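# Push cart through self-closing door into yellow bay

## Task

Get the utility cart through the self-closing door into the other room and park it in the yellow bay so that all four of its wheels sit fully inside the taped outline, none touching the tape. The case of copy paper has to finish in the cart's top tray without any part of it overhanging the tray's edges. The door must have closed before the scene is ended. Either one robot or both may be used, and no robot may tip over or be left leaning, or the attempt fails.

## Robot and tools

Robots: two identical Hello Robot Stretch 4 units, r1 and r2. Each has an omni-wheel base, a mast carrying a lift, a forward-reaching telescoping arm, a wrist with yaw, pitch and roll, and a two-finger gripper. A robot stands about 1.6 m tall, and its base rim lies within 0.23 m of its base origin. Each arm is independent; there is no shared arm list.

Frames: the base frame sits on the floor under the base centre, x forward, y left, z up, in metres. hand_pose (a point between the open fingertips) is reported in it and may be slightly off. The odometry frame is the base frame as it was when the scene began; base_odometry is given there, counts wheel turns only (slip looks like travel), and its heading in rad runs -3.142 to 3.142, left positive. Each robot reports in its own frames, so relative placement of the two robots must come from images, lidar_m or wrist_depth_mm.

move: one action for the robots. Arguments r1 and r2 each hold one robot's command; an omitted robot gets nothing new. blocking must always be false; the call comes back in about 0.5 s while motion continues. cameras lists image sources (r1_head_camera, r1_head_left_camera, r1_head_right_camera, r1_wrist_camera, the same four for r2, or all); omitted means all, [] means none. A move with no action just reports state and images.
Per robot: base is a relative offset from where the base last reported itself: translate_m (metres, forward positive, -2 to 2), strafe_m (metres, left positive, -2 to 2), rotate_rad (radians, counter-clockwise positive, -3.2 to 3.2). translate_m and strafe_m may be combined into one straight diagonal drive; rotate_rad cannot be mixed with them. joints are absolute targets by name: lift_m 0 to 1.2, arm_m 0 to 0.55 (extension), wrist_yaw_rad -1.134 to 4.276 (0 forward, left positive, 3.14 folded back), wrist_pitch_rad -1.117 to 4.259 (0 level, 1.57 pointing down), wrist_roll_rad -1.117 to 4.259 (clockwise from behind positive), gripper_m -0.038 to 0.141 (fingertip gap in metres; negative squeezes the fingers together). Out-of-range joint targets are clipped; other out-of-range values get the call refused; unknown keys make it invalid. pace is slow, default, fast or max; speeds sets a top speed per joint instead (not gripper). contact_limits, 0 to 1 (default 0.5), for arm_m, lift_m, translate_m, strafe_m, rotate_rad, goes next to its own command; a base limit persists until the next base command. end_of_arm: "enable_torque" is sent alone to revive a wrist or gripper motor that shut off. Each action is capped near 14 to 15 s. Heavy lift heights slow the base.

wait: seconds 0 to 10, plus optional cameras; returns early once a commanded robot settles. stop: brakes every running motion on both robots and reports when all are still. zoom_image: camera plus region [x0, y0, x1, y1] in pixels from the top-left, up to 504 by 504, on that camera's latest image. finished_scene: argument scene is the number of the scene being closed; the first call only asks for a check, the second really ends it and cannot be reversed.

Results: "pictures" gives image order; "move" names each robot sent a motion with done or its worst status; "as last shown" means a robot's state was copied from earlier; "earlier move" (from wait(0)) shows older motions. Statuses: done, moving, off_target, contact_stop (blocked, goes slack), time_out (target dropped), limit_stop_at_own_body, limit_stop_at_tilt (lean over 6 degrees; everything goes slack), torque_fault (limp motor). An unrequested stop, or a refused call, cancels the rest of that reply's move, wait and finished_scene calls. on_its_own tells what a robot did uncommanded, such as going slack. lidar_m: twelve 30-degree sectors, first straight ahead, going counter-clockwise (4th left, 7th back, 10th right); "-" is nothing seen or closer than 0.25 m. wrist_depth_mm is a 7 by 7 grid, 100 to 2000 mm. base_tilt gives forward and right lean in degrees. turned_by_wheels vs turned_by_imu differing by over about 0.1 rad suggests a hit or slip. motor_effort (percent, peak in brackets) and servo_current (mA) show pushing or loads; a gripper squeeze shows as rising gripper current.

Gripping: command a gap below the object's width; tighter values squeeze harder and pull the item toward the wrist. Self-collision risk: gripper over the base with low lift, tilted up while rolled, or yaw plus pitch below about -1.1.

Avoid: any firm contact between the two robots (a hard press ends the scene); their travel can differ by up to 3 cm per metre, so sharing a load can tip one. Loads over 1 kg with arm_m above 0.2 make turning or braking risky, especially fast. Do not drop, slam or shove things hard, and do not leave a gripper releasing a moving part. Simulated time keeps running while you think, and robots hold their last commands meanwhile. Loose objects may occasionally be nudged.

Each tool is called after ">>>" as a command line: name --argument value for each argument, lists and objects as JSON in quotes; but a table of rows of numbers goes row by row, as --pt "numbers of a row", without its own name.

## Session

>>> move --blocking false

Scene clock: 0.00 s.
r1.base_odometry: x=+0.000 y=+0.000 heading=+0.000
r1.turned_by_wheels: +0.000
r1.turned_by_imu: +0.000
r1.base_tilt: forward=-1.6 right=+1.3
r1.lidar_m: 1.92 2.25 3.81 1.93 0.97 0.84 0.83 0.93 0.77 0.76 0.93 1.59
r1.base_status: not commanded
r1.joint_positions: lift_m=+0.127 arm_m=+0.000 wrist_yaw_rad=+3.089 wrist_pitch_rad=+0.002 wrist_roll_rad=+0.000 gripper_m=+0.056
r1.joint_status: not commanded
r1.measured_speeds: translate_m=+0.000 strafe_m=+0.000 rotate_rad=+0.000 lift_m=+0.000 arm_m=+0.000 wrist_yaw_rad=+0.000 wrist_pitch_rad=+0.000 wrist_roll_rad=+0.000
r1.motor_effort: lift_m=+20 arm_m=-4 wheel_0=+0 wheel_1=+2 wheel_2=+1
r1.servo_current: wrist_yaw_rad=46 wrist_pitch_rad=39 wrist_roll_rad=52 gripper_m=33
r1.hand_pose: x=-0.1125 y=+0.1024 z=+0.3046 quat_wxyz=(+0.026, -0.001, +0.000, +1.000) (m; r1's base frame)
r1.wrist_depth_mm: 137 138 - - - - - / 113 139 - - - - - / 117 140 229 - - - - / 137 160 - - - - - / - - - - - - - / - - 190 - 189 - - / 842 759 750 166 741 127 768
r2.base_odometry: x=+0.000 y=+0.000 heading=+0.000
r2.turned_by_wheels: +0.000
r2.turned_by_imu: +0.000
r2.base_tilt: forward=-0.7 right=+0.0
r2.lidar_m: 2.02 1.45 1.40 1.49 2.01 2.22 2.34 3.17 1.60 3.62 2.59 2.46
r2.base_status: not commanded
r2.joint_positions: lift_m=+0.295 arm_m=+0.000 wrist_yaw_rad=+3.133 wrist_pitch_rad=+0.001 wrist_roll_rad=+0.000 gripper_m=+0.056
r2.joint_status: not commanded
r2.measured_speeds: translate_m=+0.000 strafe_m=+0.000 rotate_rad=+0.000 lift_m=+0.000 arm_m=+0.000 wrist_yaw_rad=+0.000 wrist_pitch_rad=+0.000 wrist_roll_rad=+0.000
r2.motor_effort: lift_m=+18 arm_m=-4 wheel_0=+1 wheel_1=+0 wheel_2=+0
r2.servo_current: wrist_yaw_rad=39 wrist_pitch_rad=33 wrist_roll_rad=46 gripper_m=46
r2.hand_pose: x=-0.1167 y=+0.0898 z=+0.4727 quat_wxyz=(+0.004, -0.001, +0.000, +1.000) (m; r2's base frame)
r2.wrist_depth_mm: - 140 - - - - - / - 125 148 - - - - / - 129 191 - - - - / 144 143 267 - - - - / 228 - - - - - - / 225 1576 196 1576 189 1618 1464 / 237 991 1160 - - 1025 1060
pictures: r1_head_camera, r1_head_left_camera, r1_head_right_camera, r1_wrist_camera, r2_head_camera, r2_head_left_camera, r2_head_right_camera, r2_wrist_camera
Images, in order (width x height): r1_head_camera 420x560, r1_head_left_camera 420x672, r1_head_right_camera 420x672, r1_wrist_camera 616x392, r2_head_camera 420x560, r2_head_left_camera 420x672, r2_head_right_camera 420x672, r2_wrist_camera 616x392.

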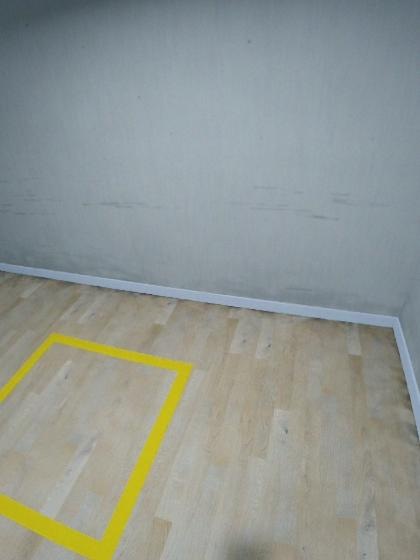

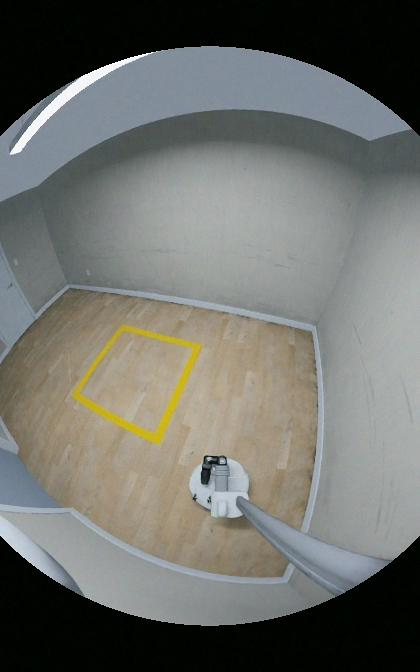

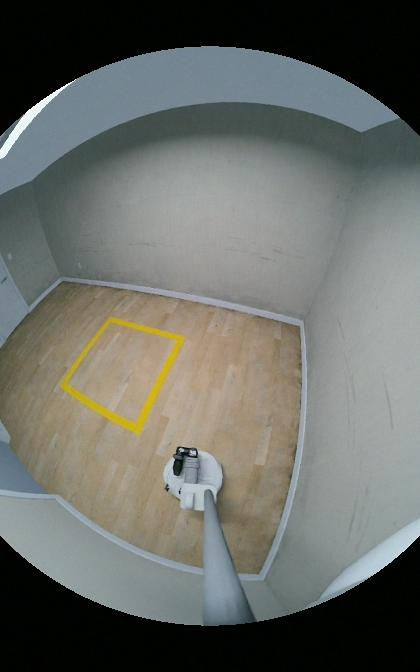

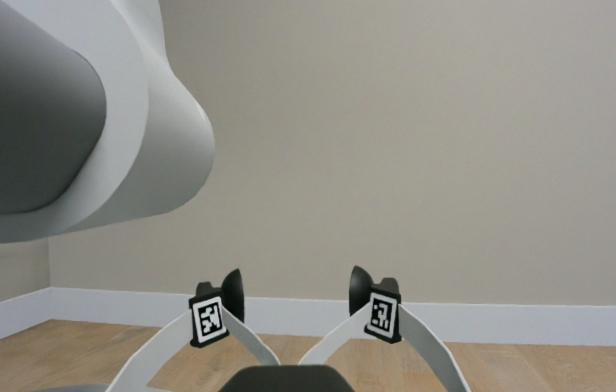

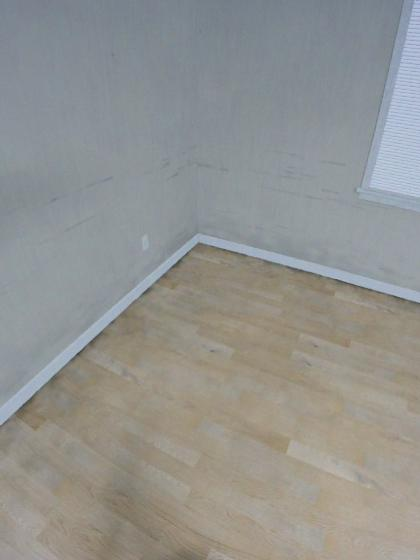

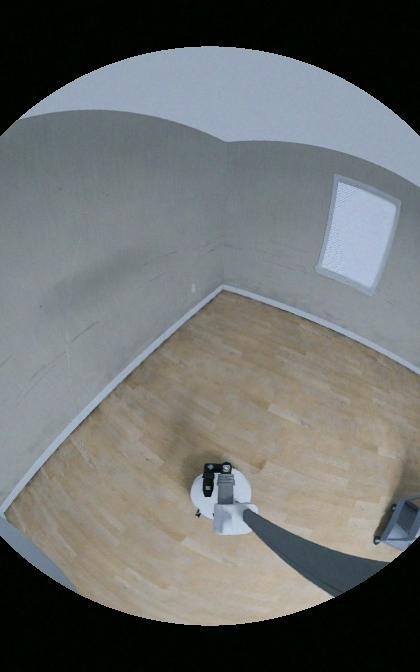

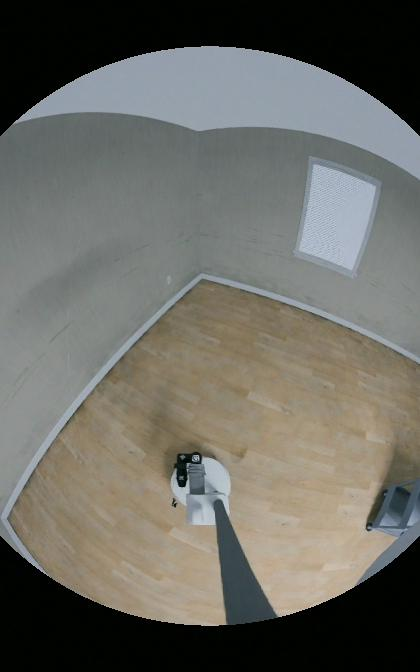

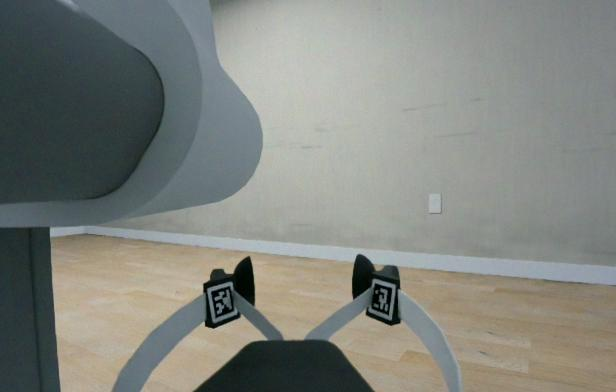

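>>> move --blocking false --r1 '{"base": {"rotate_rad": 1.2}}' --r2 '{"base": {"rotate_rad": -1.4}}' --cameras '[]'

>>> wait --seconds 2

Scene clock: 3.83 s.
move: r1 moving; r2 moving
r1.base_odometry: x=+0.000 y=+0.000 heading=+0.252
r1.turned_by_wheels: +0.252
r1.turned_by_imu: +0.252
r1.base_tilt: forward=-1.6 right=+1.2
r1.lidar_m: 1.98 2.71 3.66 1.25 0.89 0.80 0.87 0.80 0.77 0.82 1.11 1.92
r1.base_status: rotate_rad moving
r1.joint_positions: lift_m=+0.127 arm_m=+0.000 wrist_yaw_rad=+3.089 wrist_pitch_rad=+0.002 wrist_roll_rad=+0.000 gripper_m=+0.056
r1.joint_status: not commanded
r1.measured_speeds: translate_m=-0.001 strafe_m=-0.001 rotate_rad=+0.980 lift_m=+0.000 arm_m=+0.000 wrist_yaw_rad=+0.000 wrist_pitch_rad=+0.000 wrist_roll_rad=+0.000
r1.motor_effort: lift_m=+20(20) arm_m=-4(4) wheel_0=-7(9) wheel_1=-7(8) wheel_2=-7(7)
r1.servo_current: wrist_yaw_rad=65(65) wrist_pitch_rad=46(52) wrist_roll_rad=52(65) gripper_m=39(46)
r1.hand_pose: x=-0.1125 y=+0.1024 z=+0.3046 quat_wxyz=(+0.026, -0.001, +0.000, +1.000) (m; r1's base frame)
r1.wrist_depth_mm: 136 138 - - - - - / 113 139 - - - - - / 118 140 229 - - - - / 137 161 - - - - - / - - - - - - - / - 1060 190 - 189 - - / 778 759 750 167 750 128 732
r2.base_odometry: x=+0.000 y=+0.000 heading=-0.252
r2.turned_by_wheels: -0.252
r2.turned_by_imu: -0.244
r2.base_tilt: forward=-0.6 right=+0.1
r2.lidar_m: 2.52 1.62 1.40 1.40 1.67 2.23 2.24 2.64 1.59 1.63 2.93 2.49
r2.base_status: rotate_rad moving
r2.joint_positions: lift_m=+0.295 arm_m=+0.000 wrist_yaw_rad=+3.133 wrist_pitch_rad=+0.001 wrist_roll_rad=+0.000 gripper_m=+0.056
r2.joint_status: not commanded
r2.measured_speeds: translate_m=+0.000 strafe_m=+0.000 rotate_rad=-0.974 lift_m=+0.000 arm_m=+0.000 wrist_yaw_rad=+0.000 wrist_pitch_rad=+0.000 wrist_roll_rad=+0.000
r2.motor_effort: lift_m=+18(18) arm_m=-4(4) wheel_0=+8(12) wheel_1=+10(10) wheel_2=+11(11)
r2.servo_current: wrist_yaw_rad=39(46) wrist_pitch_rad=39(46) wrist_roll_rad=39(52) gripper_m=52(52)
r2.hand_pose: x=-0.1167 y=+0.0898 z=+0.4727 quat_wxyz=(+0.004, -0.001, +0.000, +1.000) (m; r2's base frame)
r2.wrist_depth_mm: - 141 - - - - - / - 126 148 - - - - / - 129 191 - - - - / 144 143 267 - - - - / 228 - - - - - - / 226 1576 196 1576 189 1661 1464 / 237 1008 1138 - - 1060 1078
pictures: none
No camera images: "cameras" was empty.

Scene clock: 5.17 s.
earlier move: r1 done; r2 moving
r1.base_odometry: x=+0.000 y=+0.000 heading=+1.200
r1.turned_by_wheels: +0.948
r1.turned_by_imu: +0.953
r1.base_tilt: forward=-1.6 right=+1.3
r1.lidar_m: 3.90 1.54 0.93 0.82 0.85 0.82 0.77 0.75 1.00 1.89 1.97 2.45
r1.base_status: done
r1.joint_positions: lift_m=+0.127 arm_m=+0.000 wrist_yaw_rad=+3.089 wrist_pitch_rad=+0.002 wrist_roll_rad=+0.000 gripper_m=+0.056
r1.joint_status: not commanded
r1.measured_speeds: translate_m=+0.000 strafe_m=+0.000 rotate_rad=+0.000 lift_m=+0.000 arm_m=+0.000 wrist_yaw_rad=+0.000 wrist_pitch_rad=+0.000 wrist_roll_rad=+0.000
r1.motor_effort: lift_m=+20(20) arm_m=-4(4) wheel_0=-2(10) wheel_1=-2(9) wheel_2=+0(8)
r1.servo_current: wrist_yaw_rad=33(65) wrist_pitch_rad=39(52) wrist_roll_rad=59(65) gripper_m=46(52)
r1.hand_pose: x=-0.1125 y=+0.1024 z=+0.3046 quat_wxyz=(+0.026, -0.001, +0.000, +1.000) (m; r1's base frame)
r1.wrist_depth_mm: 136 139 - - - - - / 113 139 - - - - - / 117 139 229 - - - - / 137 162 - - - - - / - - - - - - - / - - 190 - 189 - - / 788 158 750 167 732 778 778
r2.base_odometry: x=+0.000 y=+0.000 heading=-1.399
r2.turned_by_wheels: -1.148
r2.turned_by_imu: -1.117
r2.base_tilt: forward=-0.6 right=+0.1
r2.lidar_m: 3.09 2.48 2.50 1.73 1.43 1.40 1.59 2.23 2.23 2.53 2.05 1.61
r2.base_status: rotate_rad moving
r2.joint_positions: lift_m=+0.295 arm_m=+0.000 wrist_yaw_rad=+3.133 wrist_pitch_rad=+0.001 wrist_roll_rad=+0.000 gripper_m=+0.056
r2.joint_status: not commanded
r2.measured_speeds: translate_m=+0.000 strafe_m=+0.000 rotate_rad=+0.000 lift_m=+0.000 arm_m=+0.000 wrist_yaw_rad=+0.000 wrist_pitch_rad=+0.000 wrist_roll_rad=+0.000
r2.motor_effort: lift_m=+18(18) arm_m=-4(4) wheel_0=+0(12) wheel_1=+3(11) wheel_2=+4(11)
r2.servo_current: wrist_yaw_rad=39(52) wrist_pitch_rad=39(46) wrist_roll_rad=46(59) gripper_m=52(52)
r2.hand_pose: x=-0.1167 y=+0.0898 z=+0.4727 quat_wxyz=(+0.004, -0.001, +0.000, +1.000) (m; r2's base frame)
r2.wrist_depth_mm: - 141 - - - - - / - 126 150 - - - - / - 129 183 - - - - / 144 144 272 - - - - / 229 - - - - - - / 226 1576 195 1576 190 - - / 225 991 1138 - - 1025 1025
wait: 1.33 of 2 s (r1 has come to rest)
pictures: r1_head_camera, r1_head_left_camera, r1_head_right_camera, r1_wrist_camera, r2_head_camera, r2_head_left_camera, r2_head_right_camera, r2_wrist_camera
Images, in order (width x height): r1_head_camera 420x560, r1_head_left_camera 420x672, r1_head_right_camera 420x672, r1_wrist_camera 616x392, r2_head_camera 420x560, r2_head_left_camera 420x672, r2_head_right_camera 420x672, r2_wrist_camera 616x392.

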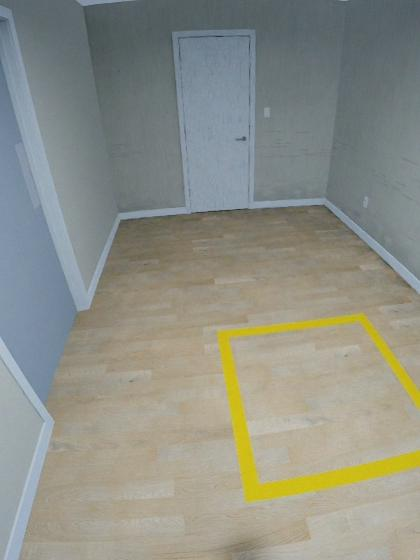

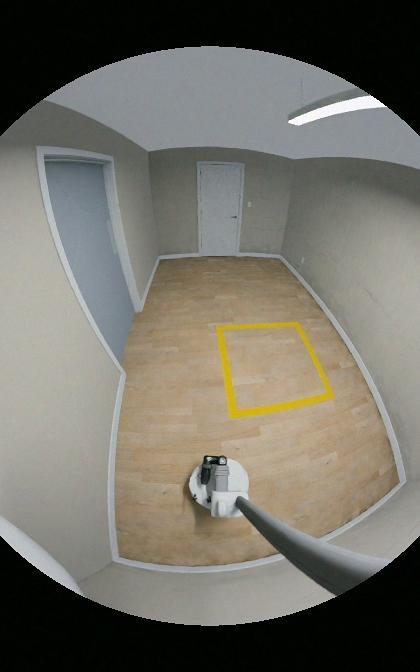

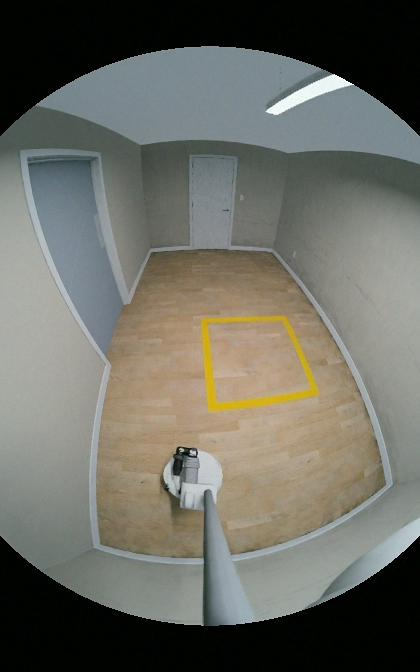

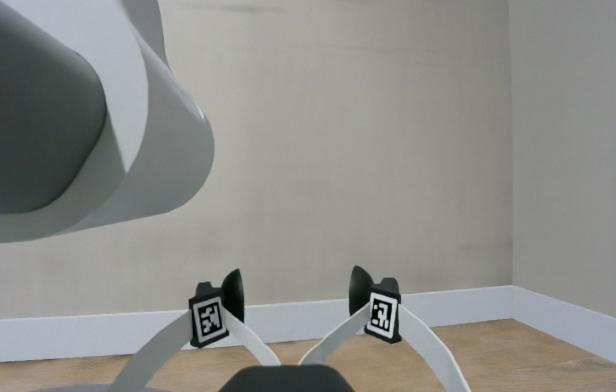

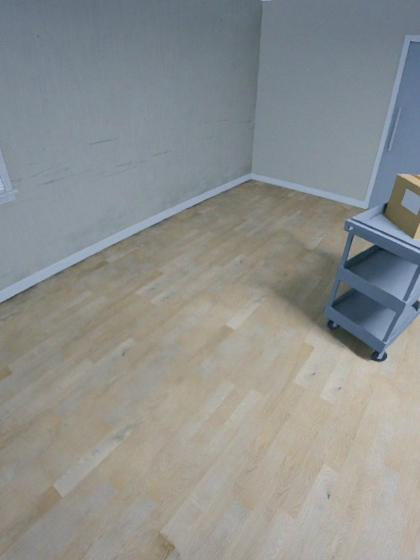

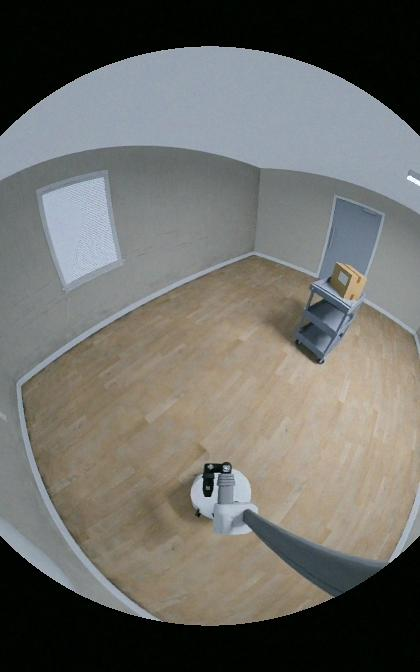

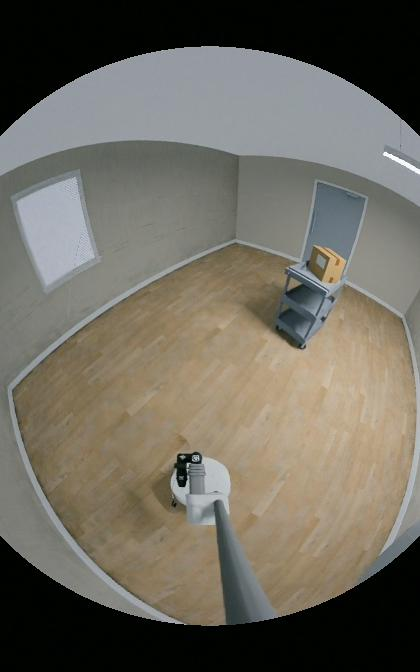

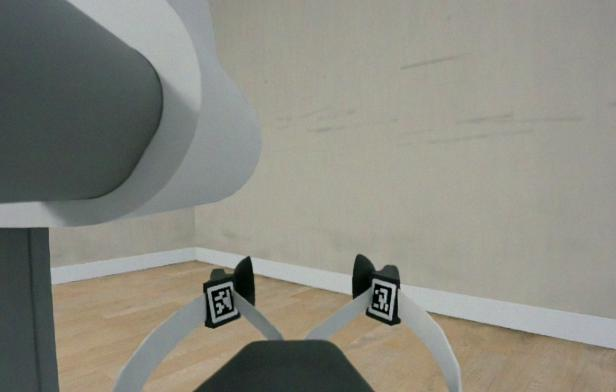

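>>> zoom_image --camera "r2_head_left_camera" --region '[270, 170, 420, 380]'

>>> zoom_image --camera "r2_head_camera" --region '[300, 20, 420, 380]'

>>> zoom_image --camera "r1_head_left_camera" --region '[30, 130, 180, 390]'

>>> zoom_image --camera "r1_head_camera" --region '[0, 0, 140, 420]'

Scaled by 2.400 from the camera's 420x672 image, which has a finer 600x960 frame.

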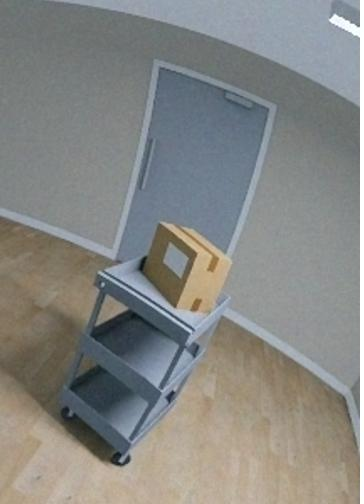

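Scaled by 1.400 from the camera's 420x560 image, which has a finer 1200x1600 frame.

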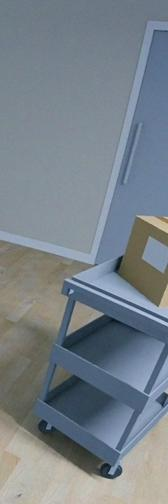

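Scaled by 1.938 from the camera's 420x672 image, which has a finer 600x960 frame.

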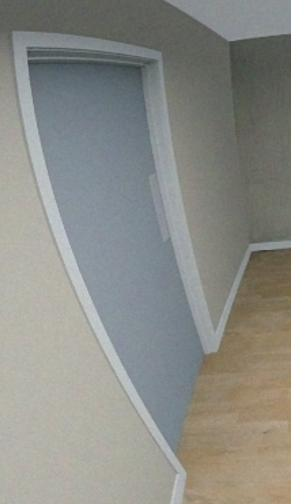

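Scaled by 1.200 from the camera's 420x560 image, which has a finer 600x800 frame.

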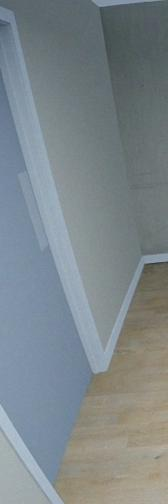

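>>> move --blocking false --r1 '{"base": {"rotate_rad": 0.6}}' --r2 '{"base": {"rotate_rad": -0.5}}' --cameras '[]'

>>> wait --seconds 1.5 --cameras '["r1_head_camera", "r2_head_camera", "r2_head_left_camera"]'

>>> zoom_image --camera "r2_head_camera" --region '[100, 50, 400, 450]'

>>> zoom_image --camera "r1_head_camera" --region '[0, 0, 420, 500]'

Scene clock: 81.70 s.
earlier move: r2 done
move: r1 moving; r2 moving
r1.base_odometry: x=+0.000 y=+0.000 heading=+1.452
r1.turned_by_wheels: +0.252
r1.turned_by_imu: +0.253
r1.base_tilt: forward=-1.6 right=+1.2
r1.lidar_m: 2.27 1.08 0.87 0.84 0.93 0.78 0.77 0.87 1.34 1.91 2.09 3.19
r1.base_status: rotate_rad moving
r1.joint_positions: lift_m=+0.127 arm_m=+0.000 wrist_yaw_rad=+3.089 wrist_pitch_rad=+0.002 wrist_roll_rad=+0.000 gripper_m=+0.056
r1.joint_status: not commanded
r1.measured_speeds: translate_m=-0.001 strafe_m=-0.001 rotate_rad=+0.981 lift_m=+0.000 arm_m=+0.000 wrist_yaw_rad=+0.000 wrist_pitch_rad=+0.000 wrist_roll_rad=+0.000
r1.motor_effort: lift_m=+20(20) arm_m=-4(4) wheel_0=-4(9) wheel_1=-4(8) wheel_2=-6(7)
r1.servo_current: wrist_yaw_rad=46(59) wrist_pitch_rad=46(52) wrist_roll_rad=39(65) gripper_m=39(46)
r1.hand_pose: x=-0.1125 y=+0.1024 z=+0.3046 quat_wxyz=(+0.026, -0.001, +0.000, +1.000) (m; r1's base frame)
r1.wrist_depth_mm: 136 139 - - - - - / 114 139 - - - - - / 118 139 229 - - - - / 137 161 - - - - - / - - - - - - - / - - 189 - 189 - - / 809 707 750 155 741 768 820
r2.base_odometry: x=+0.000 y=+0.000 heading=-1.651
r2.turned_by_wheels: -0.252
r2.turned_by_imu: -0.244
r2.base_tilt: forward=-0.6 right=+0.1
r2.lidar_m: 1.75 2.68 2.49 2.17 1.50 1.38 1.44 1.89 2.24 2.26 2.96 1.61
r2.base_status: rotate_rad moving
r2.joint_positions: lift_m=+0.295 arm_m=+0.000 wrist_yaw_rad=+3.133 wrist_pitch_rad=+0.001 wrist_roll_rad=+0.000 gripper_m=+0.056
r2.joint_status: not commanded
r2.measured_speeds: translate_m=-0.001 strafe_m=+0.000 rotate_rad=-0.976 lift_m=+0.000 arm_m=+0.000 wrist_yaw_rad=+0.000 wrist_pitch_rad=+0.000 wrist_roll_rad=+0.000
r2.motor_effort: lift_m=+18(18) arm_m=-4(4) wheel_0=+5(13) wheel_1=+9(11) wheel_2=+10(10)
r2.servo_current: wrist_yaw_rad=46(59) wrist_pitch_rad=46(46) wrist_roll_rad=39(52) gripper_m=46(52)
r2.hand_pose: x=-0.1167 y=+0.0898 z=+0.4727 quat_wxyz=(+0.004, -0.001, +0.000, +1.000) (m; r2's base frame)
r2.wrist_depth_mm: - 141 - - - - - / - 127 142 - - - - / - 129 183 - - - - / 144 144 224 - - - - / 230 - - - - - - / 228 1576 196 1308 189 - - / 225 1025 1138 - - 1025 1098
pictures: none
No camera images: "cameras" was empty.

Scene clock: 82.47 s.
earlier move: r1 moving; r2 done
r1.base_odometry: x=+0.000 y=+0.000 heading=+1.800
r1.turned_by_wheels: +0.348
r1.turned_by_imu: +0.350
r1.base_tilt: forward=-1.6 right=+1.3
r1.lidar_m: 1.31 0.90 0.84 0.86 0.83 0.77 0.79 1.08 1.95 1.98 2.64 3.92
r1.base_status: rotate_rad moving
r1.joint_positions: lift_m=+0.127 arm_m=+0.000 wrist_yaw_rad=+3.089 wrist_pitch_rad=+0.002 wrist_roll_rad=+0.000 gripper_m=+0.056
r1.joint_status: not commanded
r1.measured_speeds: translate_m=+0.000 strafe_m=+0.000 rotate_rad=+0.000 lift_m=+0.000 arm_m=+0.000 wrist_yaw_rad=+0.000 wrist_pitch_rad=+0.000 wrist_roll_rad=+0.000
r1.motor_effort: lift_m=+20(20) arm_m=-4(4) wheel_0=-2(9) wheel_1=-1(8) wheel_2=+1(7)
r1.servo_current: wrist_yaw_rad=46(65) wrist_pitch_rad=46(52) wrist_roll_rad=52(65) gripper_m=39(46)
r1.hand_pose: x=-0.1125 y=+0.1024 z=+0.3046 quat_wxyz=(+0.026, -0.001, +0.000, +1.000) (m; r1's base frame)
r1.wrist_depth_mm: 136 139 - - - - - / 114 139 - - - - - / 118 140 229 - - - - / 137 162 - - - - - / - - - - - - - / 1078 1078 190 - 189 - - / 842 759 759 156 732 - -
r2.base_odometry: x=+0.000 y=+0.000 heading=-1.898
r2.turned_by_wheels: -0.247
r2.turned_by_imu: -0.241
r2.base_tilt: forward=-0.6 right=+0.1
r2.lidar_m: 1.60 3.03 2.48 2.49 1.71 1.42 1.41 1.60 2.21 2.20 2.51 1.79
r2.base_status: done
r2.joint_positions: lift_m=+0.295 arm_m=+0.000 wrist_yaw_rad=+3.133 wrist_pitch_rad=+0.001 wrist_roll_rad=+0.000 gripper_m=+0.056
r2.joint_status: not commanded
r2.measured_speeds: translate_m=+0.000 strafe_m=+0.000 rotate_rad=+0.000 lift_m=+0.000 arm_m=+0.000 wrist_yaw_rad=+0.000 wrist_pitch_rad=+0.000 wrist_roll_rad=+0.000
r2.motor_effort: lift_m=+18(18) arm_m=-4(4) wheel_0=+4(13) wheel_1=+2(11) wheel_2=+4(10)
r2.servo_current: wrist_yaw_rad=39(59) wrist_pitch_rad=39(46) wrist_roll_rad=39(59) gripper_m=52(52)
r2.hand_pose: x=-0.1167 y=+0.0898 z=+0.4727 quat_wxyz=(+0.004, -0.001, +0.000, +1.000) (m; r2's base frame)
r2.wrist_depth_mm: - 141 - - - - - / - 126 142 - - - - / - 129 184 - - - - / 144 143 214 - - - - / 220 - - - - - - / 228 1464 193 169 189 - - / 225 1008 1138 - - 1042 1098
wait: 0.77 of 1.5 s (r2 has come to rest)
pictures: r1_head_camera, r2_head_camera, r2_head_left_camera
Images, in order (width x height): r1_head_camera 420x560, r2_head_camera 420x560, r2_head_left_camera 420x672.

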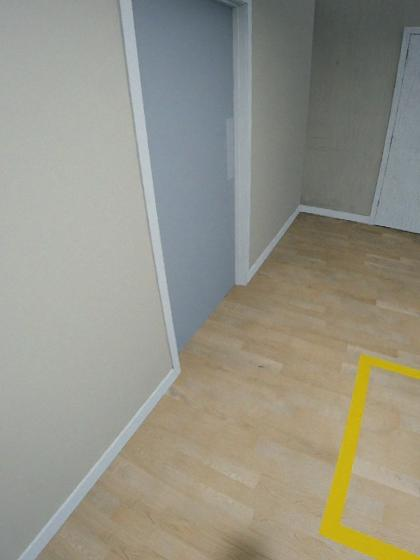

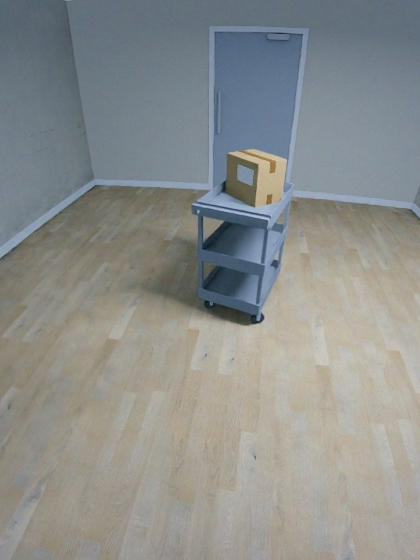

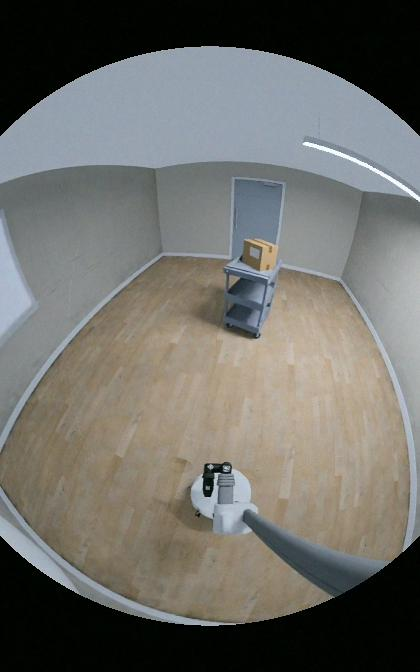

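Scaled by 1.260 from the camera's 420x560 image, which has a finer 1200x1600 frame.

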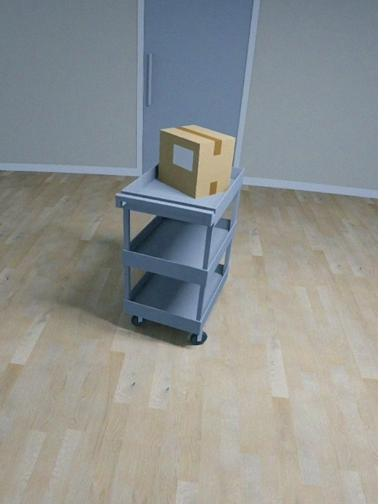

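Scaled by 1.008 from the camera's 420x560 image, which has a finer 600x800 frame.

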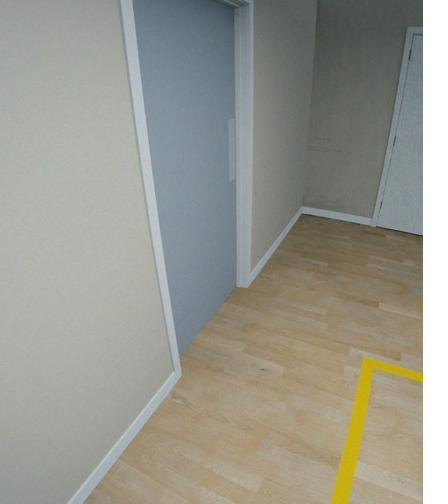

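>>> zoom_image --camera "r2_head_camera" --region '[180, 140, 310, 330]'

>>> zoom_image --camera "r2_head_camera" --region '[185, 140, 305, 230]'

>>> zoom_image --camera "r2_head_camera" --region '[185, 10, 325, 220]'

Scaled by 2.653 from the camera's 420x560 image, which has a finer 1200x1600 frame.

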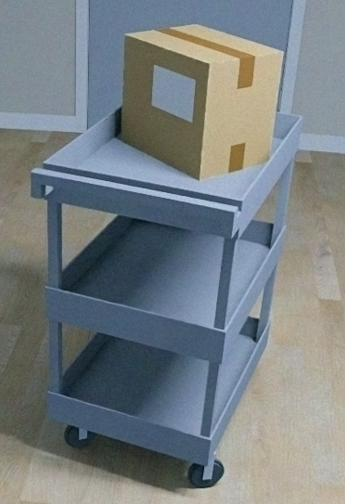

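Scaled by 4.200 from the camera's 420x560 image, which has a finer 1200x1600 frame.

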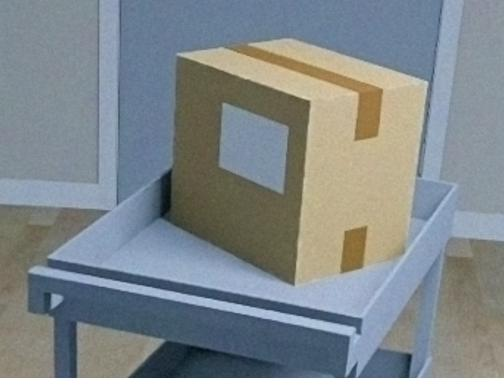

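Scaled by 2.400 from the camera's 420x560 image, which has a finer 1200x1600 frame.

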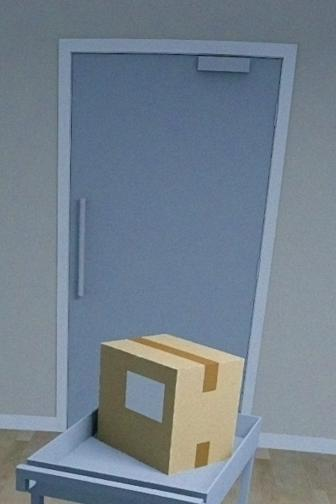

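>>> move --blocking false --r1 '{"base": {"translate_m": 1.25, "strafe_m": -0.45}}' --r2 '{"base": {"translate_m": 0.7, "strafe_m": 0.197}, "joints": {"lift_m": 0.65, "wrist_yaw_rad": 0.0, "wrist_pitch_rad": 0.3}}' --cameras '[]'

>>> wait --seconds 6 --cameras '[]'

>>> wait --seconds 6 --cameras '["r1_head_camera", "r2_head_camera", "r2_wrist_camera", "r1_head_left_camera"]'

Scene clock: 260.00 s.
earlier move: r1 done
move: r1 moving; r2 moving
r1.base_odometry: x=+0.004 y=+0.033 heading=+1.800
r1.turned_by_wheels: +0.000
r1.turned_by_imu: +0.000
r1.base_tilt: forward=-1.6 right=+1.2
r1.lidar_m: 1.30 0.88 0.81 0.86 0.84 0.80 0.85 1.13 1.94 2.01 2.63 3.88
r1.base_status: translate_m moving; strafe_m moving
r1.joint_positions: lift_m=+0.127 arm_m=+0.000 wrist_yaw_rad=+3.089 wrist_pitch_rad=+0.002 wrist_roll_rad=+0.000 gripper_m=+0.056
r1.joint_status: not commanded
r1.measured_speeds: translate_m=+0.123 strafe_m=-0.044 rotate_rad=+0.005 lift_m=+0.000 arm_m=+0.000 wrist_yaw_rad=+0.000 wrist_pitch_rad=+0.000 wrist_roll_rad=+0.000
r1.motor_effort: lift_m=+20(20) arm_m=-4(4) wheel_0=+8(9) wheel_1=+0(4) wheel_2=-8(9)
r1.servo_current: wrist_yaw_rad=39(59) wrist_pitch_rad=39(46) wrist_roll_rad=46(72) gripper_m=39(46)
r1.hand_pose: x=-0.1125 y=+0.1024 z=+0.3046 quat_wxyz=(+0.026, -0.001, +0.000, +1.000) (m; r1's base frame)
r1.wrist_depth_mm: 136 138 - - - - - / 114 139 - - - - - / 117 140 228 - - - - / 137 161 - - - - - / - - - - - - - / 1098 1078 189 - 189 - - / 842 750 750 167 750 127 -
r2.base_odometry: x=-0.002 y=-0.032 heading=-1.898
r2.turned_by_wheels: +0.000
r2.turned_by_imu: +0.001
r2.base_tilt: forward=-0.6 right=+0.1
r2.lidar_m: 1.59 3.03 2.49 2.46 1.74 1.45 1.42 1.62 2.27 2.24 2.53 1.67
r2.base_status: translate_m moving; strafe_m moving
r2.joint_positions: lift_m=+0.333 arm_m=+0.000 wrist_yaw_rad=+2.570 wrist_pitch_rad=+0.298 wrist_roll_rad=+0.000 gripper_m=+0.056
r2.joint_status: lift_m moving; wrist_yaw_rad moving; wrist_pitch_rad moving
r2.measured_speeds: translate_m=+0.122 strafe_m=+0.035 rotate_rad=-0.004 lift_m=+0.146 arm_m=+0.000 wrist_yaw_rad=-1.733 wrist_pitch_rad=+0.050 wrist_roll_rad=+0.000
r2.motor_effort: lift_m=+22(26) arm_m=-4(4) wheel_0=+3(10) wheel_1=+10(11) wheel_2=-13(13)
r2.servo_current: wrist_yaw_rad=130(169) wrist_pitch_rad=20(65) wrist_roll_rad=46(65) gripper_m=46(52)
r2.hand_pose: x=-0.0137 y=+0.2226 z=+0.4262 quat_wxyz=(+0.279, -0.142, +0.042, +0.949) (m; r2's base frame)
r2.wrist_depth_mm: - - - - - - - / - - - - - - - / - - - - - - - / - - 1576 1464 1499 1576 1576 / 1205 1182 1205 1138 1160 1118 1118 / 904 891 196 891 190 891 854 / 750 683 741 - - 699 699
pictures: none
No camera images: "cameras" was empty.

Scene clock: 263.37 s.
earlier move: r1 moving; r2 done
r1.base_odometry: x=+0.115 y=+0.985 heading=+1.800
r1.turned_by_wheels: +0.000
r1.turned_by_imu: -0.002
r1.base_tilt: forward=-1.6 right=+1.3
r1.lidar_m: 1.24 0.86 0.70 0.74 1.02 1.74 1.81 2.21 2.07 2.12 2.78 2.95
r1.base_status: translate_m moving; strafe_m moving
r1.joint_positions: lift_m=+0.127 arm_m=+0.000 wrist_yaw_rad=+3.089 wrist_pitch_rad=+0.002 wrist_roll_rad=+0.000 gripper_m=+0.056
r1.joint_status: not commanded
r1.measured_speeds: translate_m=+0.282 strafe_m=-0.102 rotate_rad=-0.002 lift_m=+0.000 arm_m=+0.000 wrist_yaw_rad=+0.000 wrist_pitch_rad=+0.000 wrist_roll_rad=+0.000
r1.motor_effort: lift_m=+20(20) arm_m=-4(4) wheel_0=+4(10) wheel_1=+3(7) wheel_2=-5(10)
r1.servo_current: wrist_yaw_rad=39(72) wrist_pitch_rad=39(52) wrist_roll_rad=26(72) gripper_m=39(52)
r1.hand_pose: x=-0.1125 y=+0.1024 z=+0.3046 quat_wxyz=(+0.026, -0.001, +0.000, +1.000) (m; r1's base frame)
r1.wrist_depth_mm: 136 138 - - - - - / 113 139 - - - - - / 118 139 272 - - - - / 137 161 - - - - - / 1921 - - 1921 - - - / 1160 1205 194 1182 190 1138 1138 / 842 750 759 167 750 778 820
r2.base_odometry: x=-0.038 y=-0.726 heading=-1.898
r2.turned_by_wheels: +0.000
r2.turned_by_imu: +0.001
r2.base_tilt: forward=-0.7 right=+0.1
r2.lidar_m: 1.07 2.60 2.16 2.14 2.47 2.06 2.04 2.32 2.55 2.57 2.88 1.01
r2.base_status: done
r2.joint_positions: lift_m=+0.650 arm_m=+0.000 wrist_yaw_rad=+0.003 wrist_pitch_rad=+0.299 wrist_roll_rad=+0.000 gripper_m=+0.056
r2.joint_status: all done
r2.measured_speeds: translate_m=+0.000 strafe_m=+0.000 rotate_rad=+0.000 lift_m=+0.000 arm_m=+0.000 wrist_yaw_rad=+0.000 wrist_pitch_rad=+0.000 wrist_roll_rad=+0.000
r2.motor_effort: lift_m=+21(27) arm_m=-4(4) wheel_0=+3(10) wheel_1=+2(11) wheel_2=-4(14)
r2.servo_current: wrist_yaw_rad=39(169) wrist_pitch_rad=39(78) wrist_roll_rad=59(65) gripper_m=46(52)
r2.hand_pose: x=+0.4468 y=-0.0866 z=+0.7431 quat_wxyz=(+0.989, +0.000, +0.149, +0.001) (m; r2's base frame)
r2.wrist_depth_mm: - - - - - 917 904 / - - - - - - - / - - - - - - - / - - - - - - 1138 / 1808 1863 1863 1863 931 - 1499 / 1397 1397 196 1366 185 - 1255 / 1160 1098 1160 - - - 1078
wait: 3.37 of 6 s (r2 has come to rest)
pictures: none
No camera images: "cameras" was empty.

Scene clock: 265.33 s.
earlier move: r1 done
r1.base_odometry: x=+0.154 y=+1.320 heading=+1.800
r1.turned_by_wheels: +0.000
r1.turned_by_imu: +0.000
r1.base_tilt: forward=-1.6 right=+1.2
r1.lidar_m: 1.03 0.82 0.76 0.71 0.96 2.08 2.15 2.23 2.09 2.15 2.73 2.60
r1.base_status: done
r1.joint_positions: lift_m=+0.127 arm_m=+0.000 wrist_yaw_rad=+3.089 wrist_pitch_rad=+0.002 wrist_roll_rad=+0.000 gripper_m=+0.056
r1.joint_status: not commanded
r1.measured_speeds: translate_m=+0.000 strafe_m=+0.000 rotate_rad=+0.000 lift_m=+0.000 arm_m=+0.000 wrist_yaw_rad=+0.000 wrist_pitch_rad=+0.000 wrist_roll_rad=+0.000
r1.motor_effort: lift_m=+20(20) arm_m=-4(4) wheel_0=+1(10) wheel_1=+3(7) wheel_2=+0(10)
r1.servo_current: wrist_yaw_rad=59(78) wrist_pitch_rad=46(52) wrist_roll_rad=59(72) gripper_m=46(52)
r1.hand_pose: x=-0.1125 y=+0.1024 z=+0.3046 quat_wxyz=(+0.026, -0.001, +0.000, +1.000) (m; r1's base frame)
r1.wrist_depth_mm: 136 138 - - - - - / 113 139 - - - - - / 118 139 273 - - - - / 137 161 - - - - - / 1983 - - - - 1863 1576 / 1336 1336 195 1205 190 1160 1138 / 842 750 699 167 750 778 831
r2.base_odometry: x=-0.038 y=-0.726 heading=-1.898
r2.turned_by_wheels: +0.000
r2.turned_by_imu: +0.000
r2.base_tilt: forward=-0.6 right=+0.1
r2.lidar_m: 1.07 2.64 2.16 2.14 2.46 2.06 2.06 2.32 2.59 2.56 2.92 1.02
r2.base_status: done
r2.joint_positions: lift_m=+0.650 arm_m=+0.000 wrist_yaw_rad=+0.003 wrist_pitch_rad=+0.299 wrist_roll_rad=+0.000 gripper_m=+0.056
r2.joint_status: all done
r2.measured_speeds: translate_m=+0.000 strafe_m=+0.000 rotate_rad=+0.000 lift_m=+0.000 arm_m=+0.000 wrist_yaw_rad=+0.000 wrist_pitch_rad=+0.000 wrist_roll_rad=+0.000
r2.motor_effort: lift_m=+21(27) arm_m=-4(4) wheel_0=+3(10) wheel_1=+2(11) wheel_2=-5(14)
r2.servo_current: wrist_yaw_rad=46(169) wrist_pitch_rad=39(78) wrist_roll_rad=39(65) gripper_m=46(59)
r2.hand_pose: x=+0.4468 y=-0.0866 z=+0.7431 quat_wxyz=(+0.989, +0.000, +0.149, +0.001) (m; r2's base frame)
r2.wrist_depth_mm: - - - - - 931 904 / - - - - - - - / - - - - - - - / - - - - - - 1138 / 1808 1863 1808 1808 931 - 1537 / 1430 1430 195 1397 185 - 1281 / 1160 1078 1182 - - - 1078
wait: 1.97 of 6 s (r1 has come to rest)
pictures: r1_head_camera, r1_head_left_camera, r2_head_camera, r2_wrist_camera
Images, in order (width x height): r1_head_camera 420x560, r1_head_left_camera 420x672, r2_head_camera 420x560, r2_wrist_camera 616x392.

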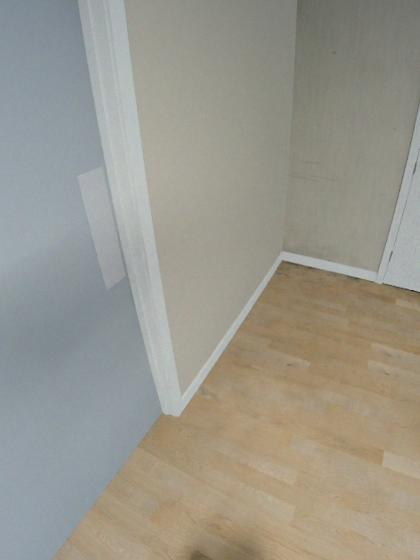

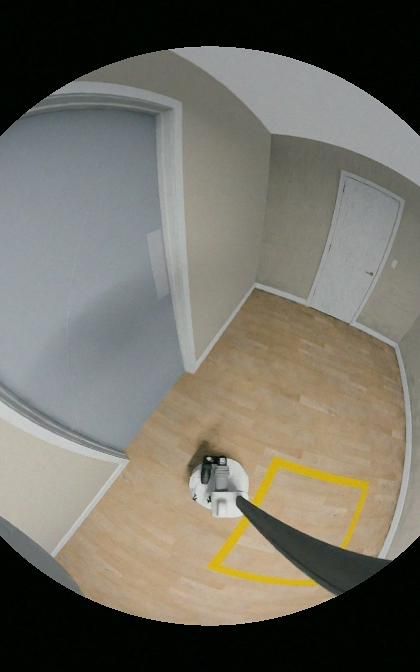

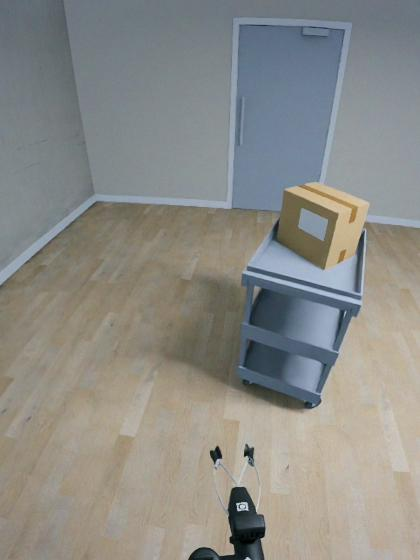

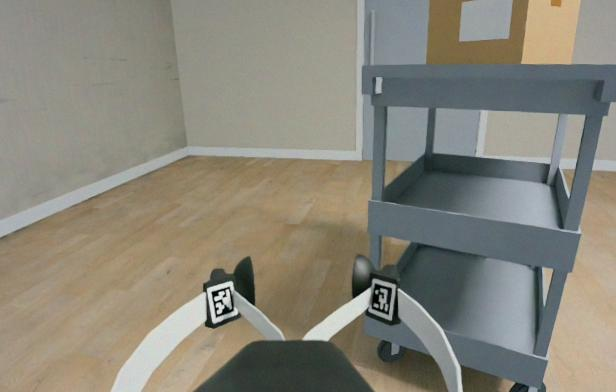

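>>> zoom_image --camera "r2_head_camera" --region '[230, 170, 390, 330]'

>>> zoom_image --camera "r2_wrist_camera" --region '[340, 0, 616, 392]'

>>> zoom_image --camera "r1_head_left_camera" --region '[0, 50, 240, 480]'

Scaled by 3.150 from the camera's 420x560 image, which has a finer 1200x1600 frame.

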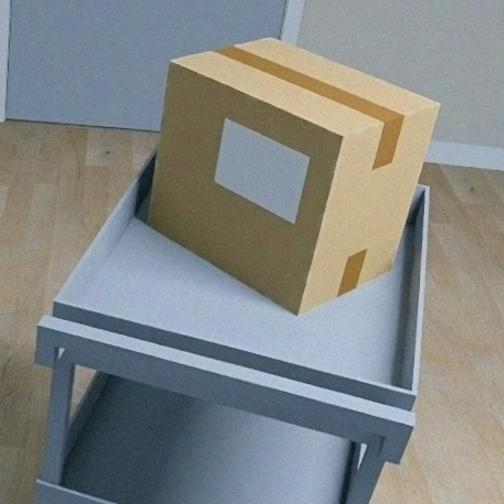

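Scaled by 1.286.

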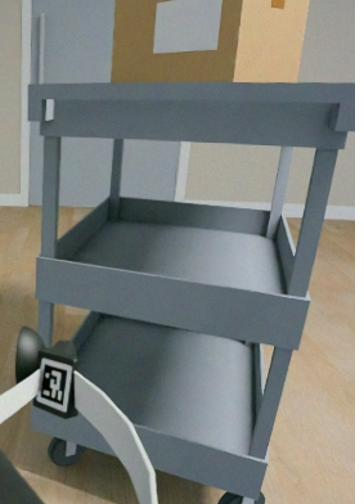

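Scaled by 1.172 from the camera's 420x672 image, which has a finer 600x960 frame.

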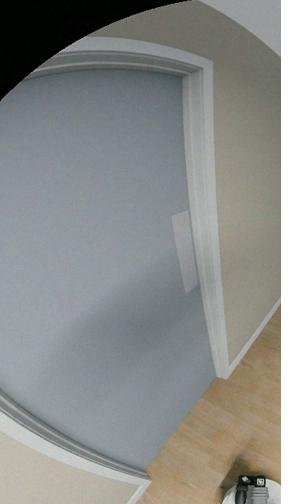

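>>> move --blocking false --r1 '{"base": {"translate_m": 0.317, "strafe_m": 0.129}}' --r2 '{"base": {"rotate_rad": -0.42}, "joints": {"wrist_pitch_rad": 0.0, "gripper_m": 0.12}}' --cameras '[]'

>>> wait --seconds 3 --cameras '[]'

>>> wait --seconds 2 --cameras '["r1_head_camera", "r1_head_left_camera", "r2_head_camera", "r2_wrist_camera"]'

Scene clock: 364.07 s.
move: r1 moving; r2 moving
r1.base_odometry: x=+0.135 y=+1.347 heading=+1.800
r1.turned_by_wheels: +0.000
r1.turned_by_imu: +0.000
r1.base_tilt: forward=-1.6 right=+1.3
r1.lidar_m: 1.00 0.79 0.72 0.68 0.90 2.11 2.16 2.25 2.14 2.19 2.72 2.59
r1.base_status: translate_m moving; strafe_m moving
r1.joint_positions: lift_m=+0.127 arm_m=+0.000 wrist_yaw_rad=+3.089 wrist_pitch_rad=+0.002 wrist_roll_rad=+0.000 gripper_m=+0.056
r1.joint_status: not commanded
r1.measured_speeds: translate_m=+0.121 strafe_m=+0.049 rotate_rad=+0.000 lift_m=+0.000 arm_m=+0.000 wrist_yaw_rad=+0.000 wrist_pitch_rad=+0.000 wrist_roll_rad=+0.000
r1.motor_effort: lift_m=+20(20) arm_m=-4(4) wheel_0=+6(6) wheel_1=+6(8) wheel_2=-8(8)
r1.servo_current: wrist_yaw_rad=26(65) wrist_pitch_rad=39(46) wrist_roll_rad=46(59) gripper_m=46(46)
r1.hand_pose: x=-0.1125 y=+0.1024 z=+0.3046 quat_wxyz=(+0.026, -0.001, +0.000, +1.000) (m; r1's base frame)
r1.wrist_depth_mm: 136 138 - - - - - / 110 138 - - - - - / 117 139 250 - - - - / 137 151 - - - - - / 1921 - - - - 1808 1576 / 1182 1336 195 1205 191 1182 1138 / 842 788 707 167 741 778 820
r2.base_odometry: x=-0.038 y=-0.726 heading=-2.147
r2.turned_by_wheels: -0.248
r2.turned_by_imu: -0.241
r2.base_tilt: forward=-0.7 right=+0.1
r2.lidar_m: 1.04 3.23 2.29 2.15 2.25 2.13 2.04 2.11 2.70 2.54 2.63 1.01
r2.base_status: rotate_rad moving
r2.joint_positions: lift_m=+0.650 arm_m=+0.000 wrist_yaw_rad=+0.003 wrist_pitch_rad=+0.009 wrist_roll_rad=+0.000 gripper_m=+0.075
r2.joint_status: wrist_pitch_rad moving; gripper_m moving
r2.measured_speeds: translate_m=-0.002 strafe_m=+0.001 rotate_rad=-0.894 lift_m=+0.000 arm_m=+0.000 wrist_yaw_rad=+0.000 wrist_pitch_rad=-0.047 wrist_roll_rad=+0.000
r2.motor_effort: lift_m=+21(21) arm_m=-4(4) wheel_0=+7(11) wheel_1=+8(10) wheel_2=+9(11)
r2.servo_current: wrist_yaw_rad=39(59) wrist_pitch_rad=65(137) wrist_roll_rad=46(59) gripper_m=91(91)
r2.hand_pose: x=+0.4596 y=-0.0866 z=+0.8254 quat_wxyz=(+1.000, +0.000, +0.004, +0.001) (m; r2's base frame)
r2.wrist_depth_mm: - - - - - - - / - - - - - - - / - - - - 1078 - - / - - - - 1078 - - / - - - - - - - / - - 190 931 186 - - / 1808 1708 1808 - - 1576 1708
pictures: none
No camera images: "cameras" was empty.

Scene clock: 365.10 s.
earlier move: r1 moving; r2 done
r1.base_odometry: x=-0.004 y=+1.542 heading=+1.800
r1.turned_by_wheels: +0.000
r1.turned_by_imu: +0.000
r1.base_tilt: forward=-1.6 right=+1.3
r1.lidar_m: 0.76 0.60 0.55 0.57 0.64 1.62 2.34 2.46 2.30 2.38 2.55 2.44
r1.base_status: translate_m moving; strafe_m moving
r1.joint_positions: lift_m=+0.127 arm_m=+0.000 wrist_yaw_rad=+3.089 wrist_pitch_rad=+0.002 wrist_roll_rad=+0.000 gripper_m=+0.056
r1.joint_status: not commanded
r1.measured_speeds: translate_m=+0.183 strafe_m=+0.075 rotate_rad=-0.007 lift_m=+0.000 arm_m=+0.000 wrist_yaw_rad=+0.000 wrist_pitch_rad=+0.000 wrist_roll_rad=+0.000
r1.motor_effort: lift_m=+20(20) arm_m=-4(4) wheel_0=+3(6) wheel_1=+2(11) wheel_2=+0(10)
r1.servo_current: wrist_yaw_rad=46(65) wrist_pitch_rad=33(46) wrist_roll_rad=33(65) gripper_m=39(46)
r1.hand_pose: x=-0.1125 y=+0.1024 z=+0.3046 quat_wxyz=(+0.026, -0.001, +0.000, +1.000) (m; r1's base frame)
r1.wrist_depth_mm: 136 138 - - - - - / 113 139 - - - - - / 117 140 272 - - - - / 137 162 - - - - - / 1863 - - - - - 1808 / 1182 1182 193 1182 190 1138 1118 / 842 707 750 156 750 768 831
r2.base_odometry: x=-0.038 y=-0.726 heading=-2.317
r2.turned_by_wheels: -0.171
r2.turned_by_imu: -0.166
r2.base_tilt: forward=-0.7 right=+0.0
r2.lidar_m: 1.00 3.70 2.47 2.15 2.18 2.31 2.04 2.05 2.46 2.55 2.58 3.08
r2.base_status: done
r2.joint_positions: lift_m=+0.650 arm_m=+0.000 wrist_yaw_rad=+0.003 wrist_pitch_rad=+0.008 wrist_roll_rad=+0.000 gripper_m=+0.120
r2.joint_status: all done
r2.measured_speeds: translate_m=+0.000 strafe_m=+0.000 rotate_rad=+0.000 lift_m=+0.000 arm_m=+0.000 wrist_yaw_rad=+0.000 wrist_pitch_rad=+0.000 wrist_roll_rad=+0.000
r2.motor_effort: lift_m=+21(21) arm_m=-4(4) wheel_0=+4(11) wheel_1=+4(10) wheel_2=+5(11)
r2.servo_current: wrist_yaw_rad=39(59) wrist_pitch_rad=46(137) wrist_roll_rad=39(59) gripper_m=52(111)
r2.hand_pose: x=+0.4595 y=-0.0867 z=+0.8256 quat_wxyz=(+1.000, +0.000, +0.004, +0.001) (m; r2's base frame)
r2.wrist_depth_mm: - - - - - - - / - - - - - - - / - - - 1138 - - - / - - - 1138 - - - / - - - - - - - / - - 189 - 202 - - / 1863 1756 - - 1808 1708 1756
wait: 1.03 of 3 s (r2 has come to rest)
pictures: none
No camera images: "cameras" was empty.

Scene clock: 366.10 s.
earlier move: r1 done
r1.base_odometry: x=-0.043 y=+1.599 heading=+1.800
r1.turned_by_wheels: +0.000
r1.turned_by_imu: +0.000
r1.base_tilt: forward=-1.6 right=+1.3
r1.lidar_m: 0.71 0.55 0.50 0.52 0.61 1.46 2.38 2.49 2.35 2.40 2.54 2.20
r1.base_status: done
r1.joint_positions: lift_m=+0.127 arm_m=+0.000 wrist_yaw_rad=+3.089 wrist_pitch_rad=+0.002 wrist_roll_rad=+0.000 gripper_m=+0.056
r1.joint_status: not commanded
r1.measured_speeds: translate_m=+0.000 strafe_m=+0.000 rotate_rad=+0.000 lift_m=+0.000 arm_m=+0.000 wrist_yaw_rad=+0.000 wrist_pitch_rad=+0.000 wrist_roll_rad=+0.000
r1.motor_effort: lift_m=+20(20) arm_m=-4(4) wheel_0=+4(6) wheel_1=+2(11) wheel_2=+0(10)
r1.servo_current: wrist_yaw_rad=52(65) wrist_pitch_rad=52(52) wrist_roll_rad=59(65) gripper_m=39(46)
r1.hand_pose: x=-0.1125 y=+0.1024 z=+0.3046 quat_wxyz=(+0.026, -0.001, +0.000, +1.000) (m; r1's base frame)
r1.wrist_depth_mm: 136 138 - - - - - / 113 139 - - - - - / 117 140 272 - - - - / 137 162 - - - - - / 1921 - - - - - - / 1182 1205 193 1205 191 1182 1060 / 854 159 750 167 750 768 809
r2.base_odometry: x=-0.038 y=-0.726 heading=-2.317
r2.turned_by_wheels: +0.000
r2.turned_by_imu: +0.000
r2.base_tilt: forward=-0.7 right=+0.1
r2.lidar_m: 1.01 3.68 2.49 2.17 2.15 2.32 2.07 2.07 2.46 2.55 2.57 3.11
r2.base_status: done
r2.joint_positions: lift_m=+0.650 arm_m=+0.000 wrist_yaw_rad=+0.003 wrist_pitch_rad=+0.008 wrist_roll_rad=+0.000 gripper_m=+0.120
r2.joint_status: all done
r2.measured_speeds: translate_m=+0.000 strafe_m=+0.000 rotate_rad=+0.000 lift_m=+0.000 arm_m=+0.000 wrist_yaw_rad=+0.000 wrist_pitch_rad=+0.000 wrist_roll_rad=+0.000
r2.motor_effort: lift_m=+21(21) arm_m=-4(4) wheel_0=+3(11) wheel_1=+4(10) wheel_2=+5(11)
r2.servo_current: wrist_yaw_rad=46(59) wrist_pitch_rad=52(137) wrist_roll_rad=46(59) gripper_m=59(111)
r2.hand_pose: x=+0.4595 y=-0.0867 z=+0.8256 quat_wxyz=(+1.000, +0.000, +0.004, +0.001) (m; r2's base frame)
r2.wrist_depth_mm: - - - - - - - / - - - - - - - / - - - 1138 - - - / - - - 1138 - - - / - - - - - - - / - - 188 - 202 - - / 1863 1708 - - 1808 1708 1661
wait: 1.00 of 2 s (r1 has come to rest)
pictures: r1_head_camera, r1_head_left_camera, r2_head_camera, r2_wrist_camera
Images, in order (width x height): r1_head_camera 420x560, r1_head_left_camera 420x672, r2_head_camera 420x560, r2_wrist_camera 616x392.

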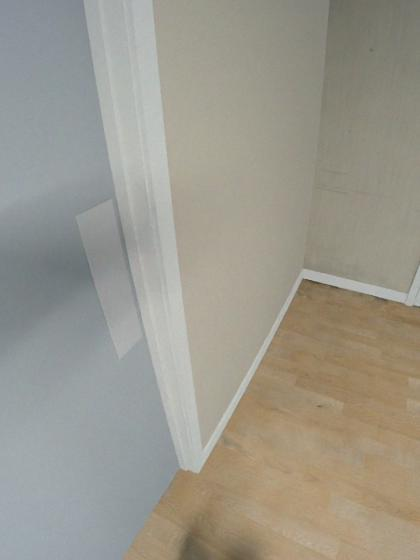

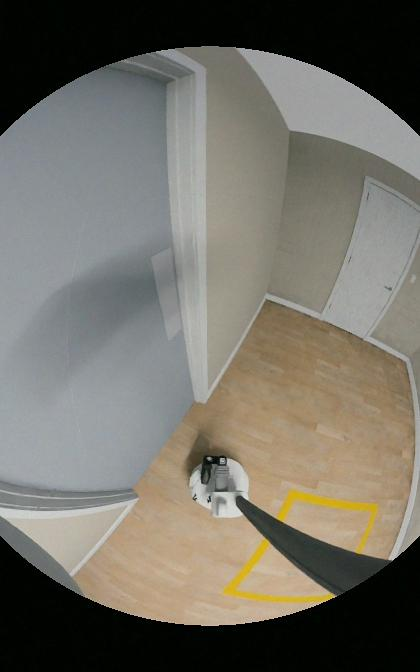

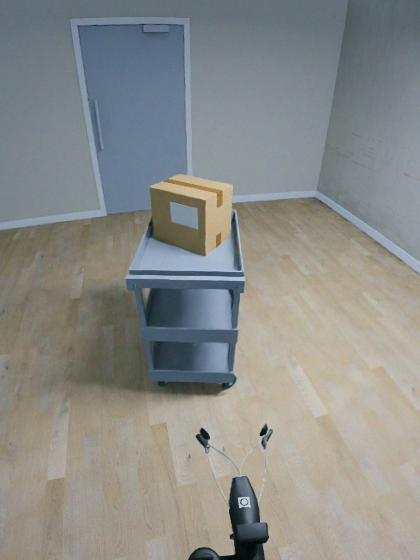

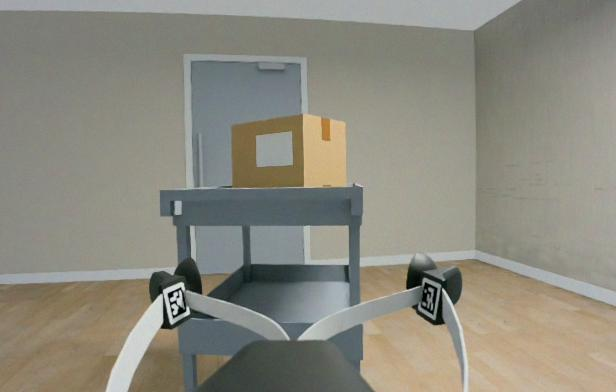

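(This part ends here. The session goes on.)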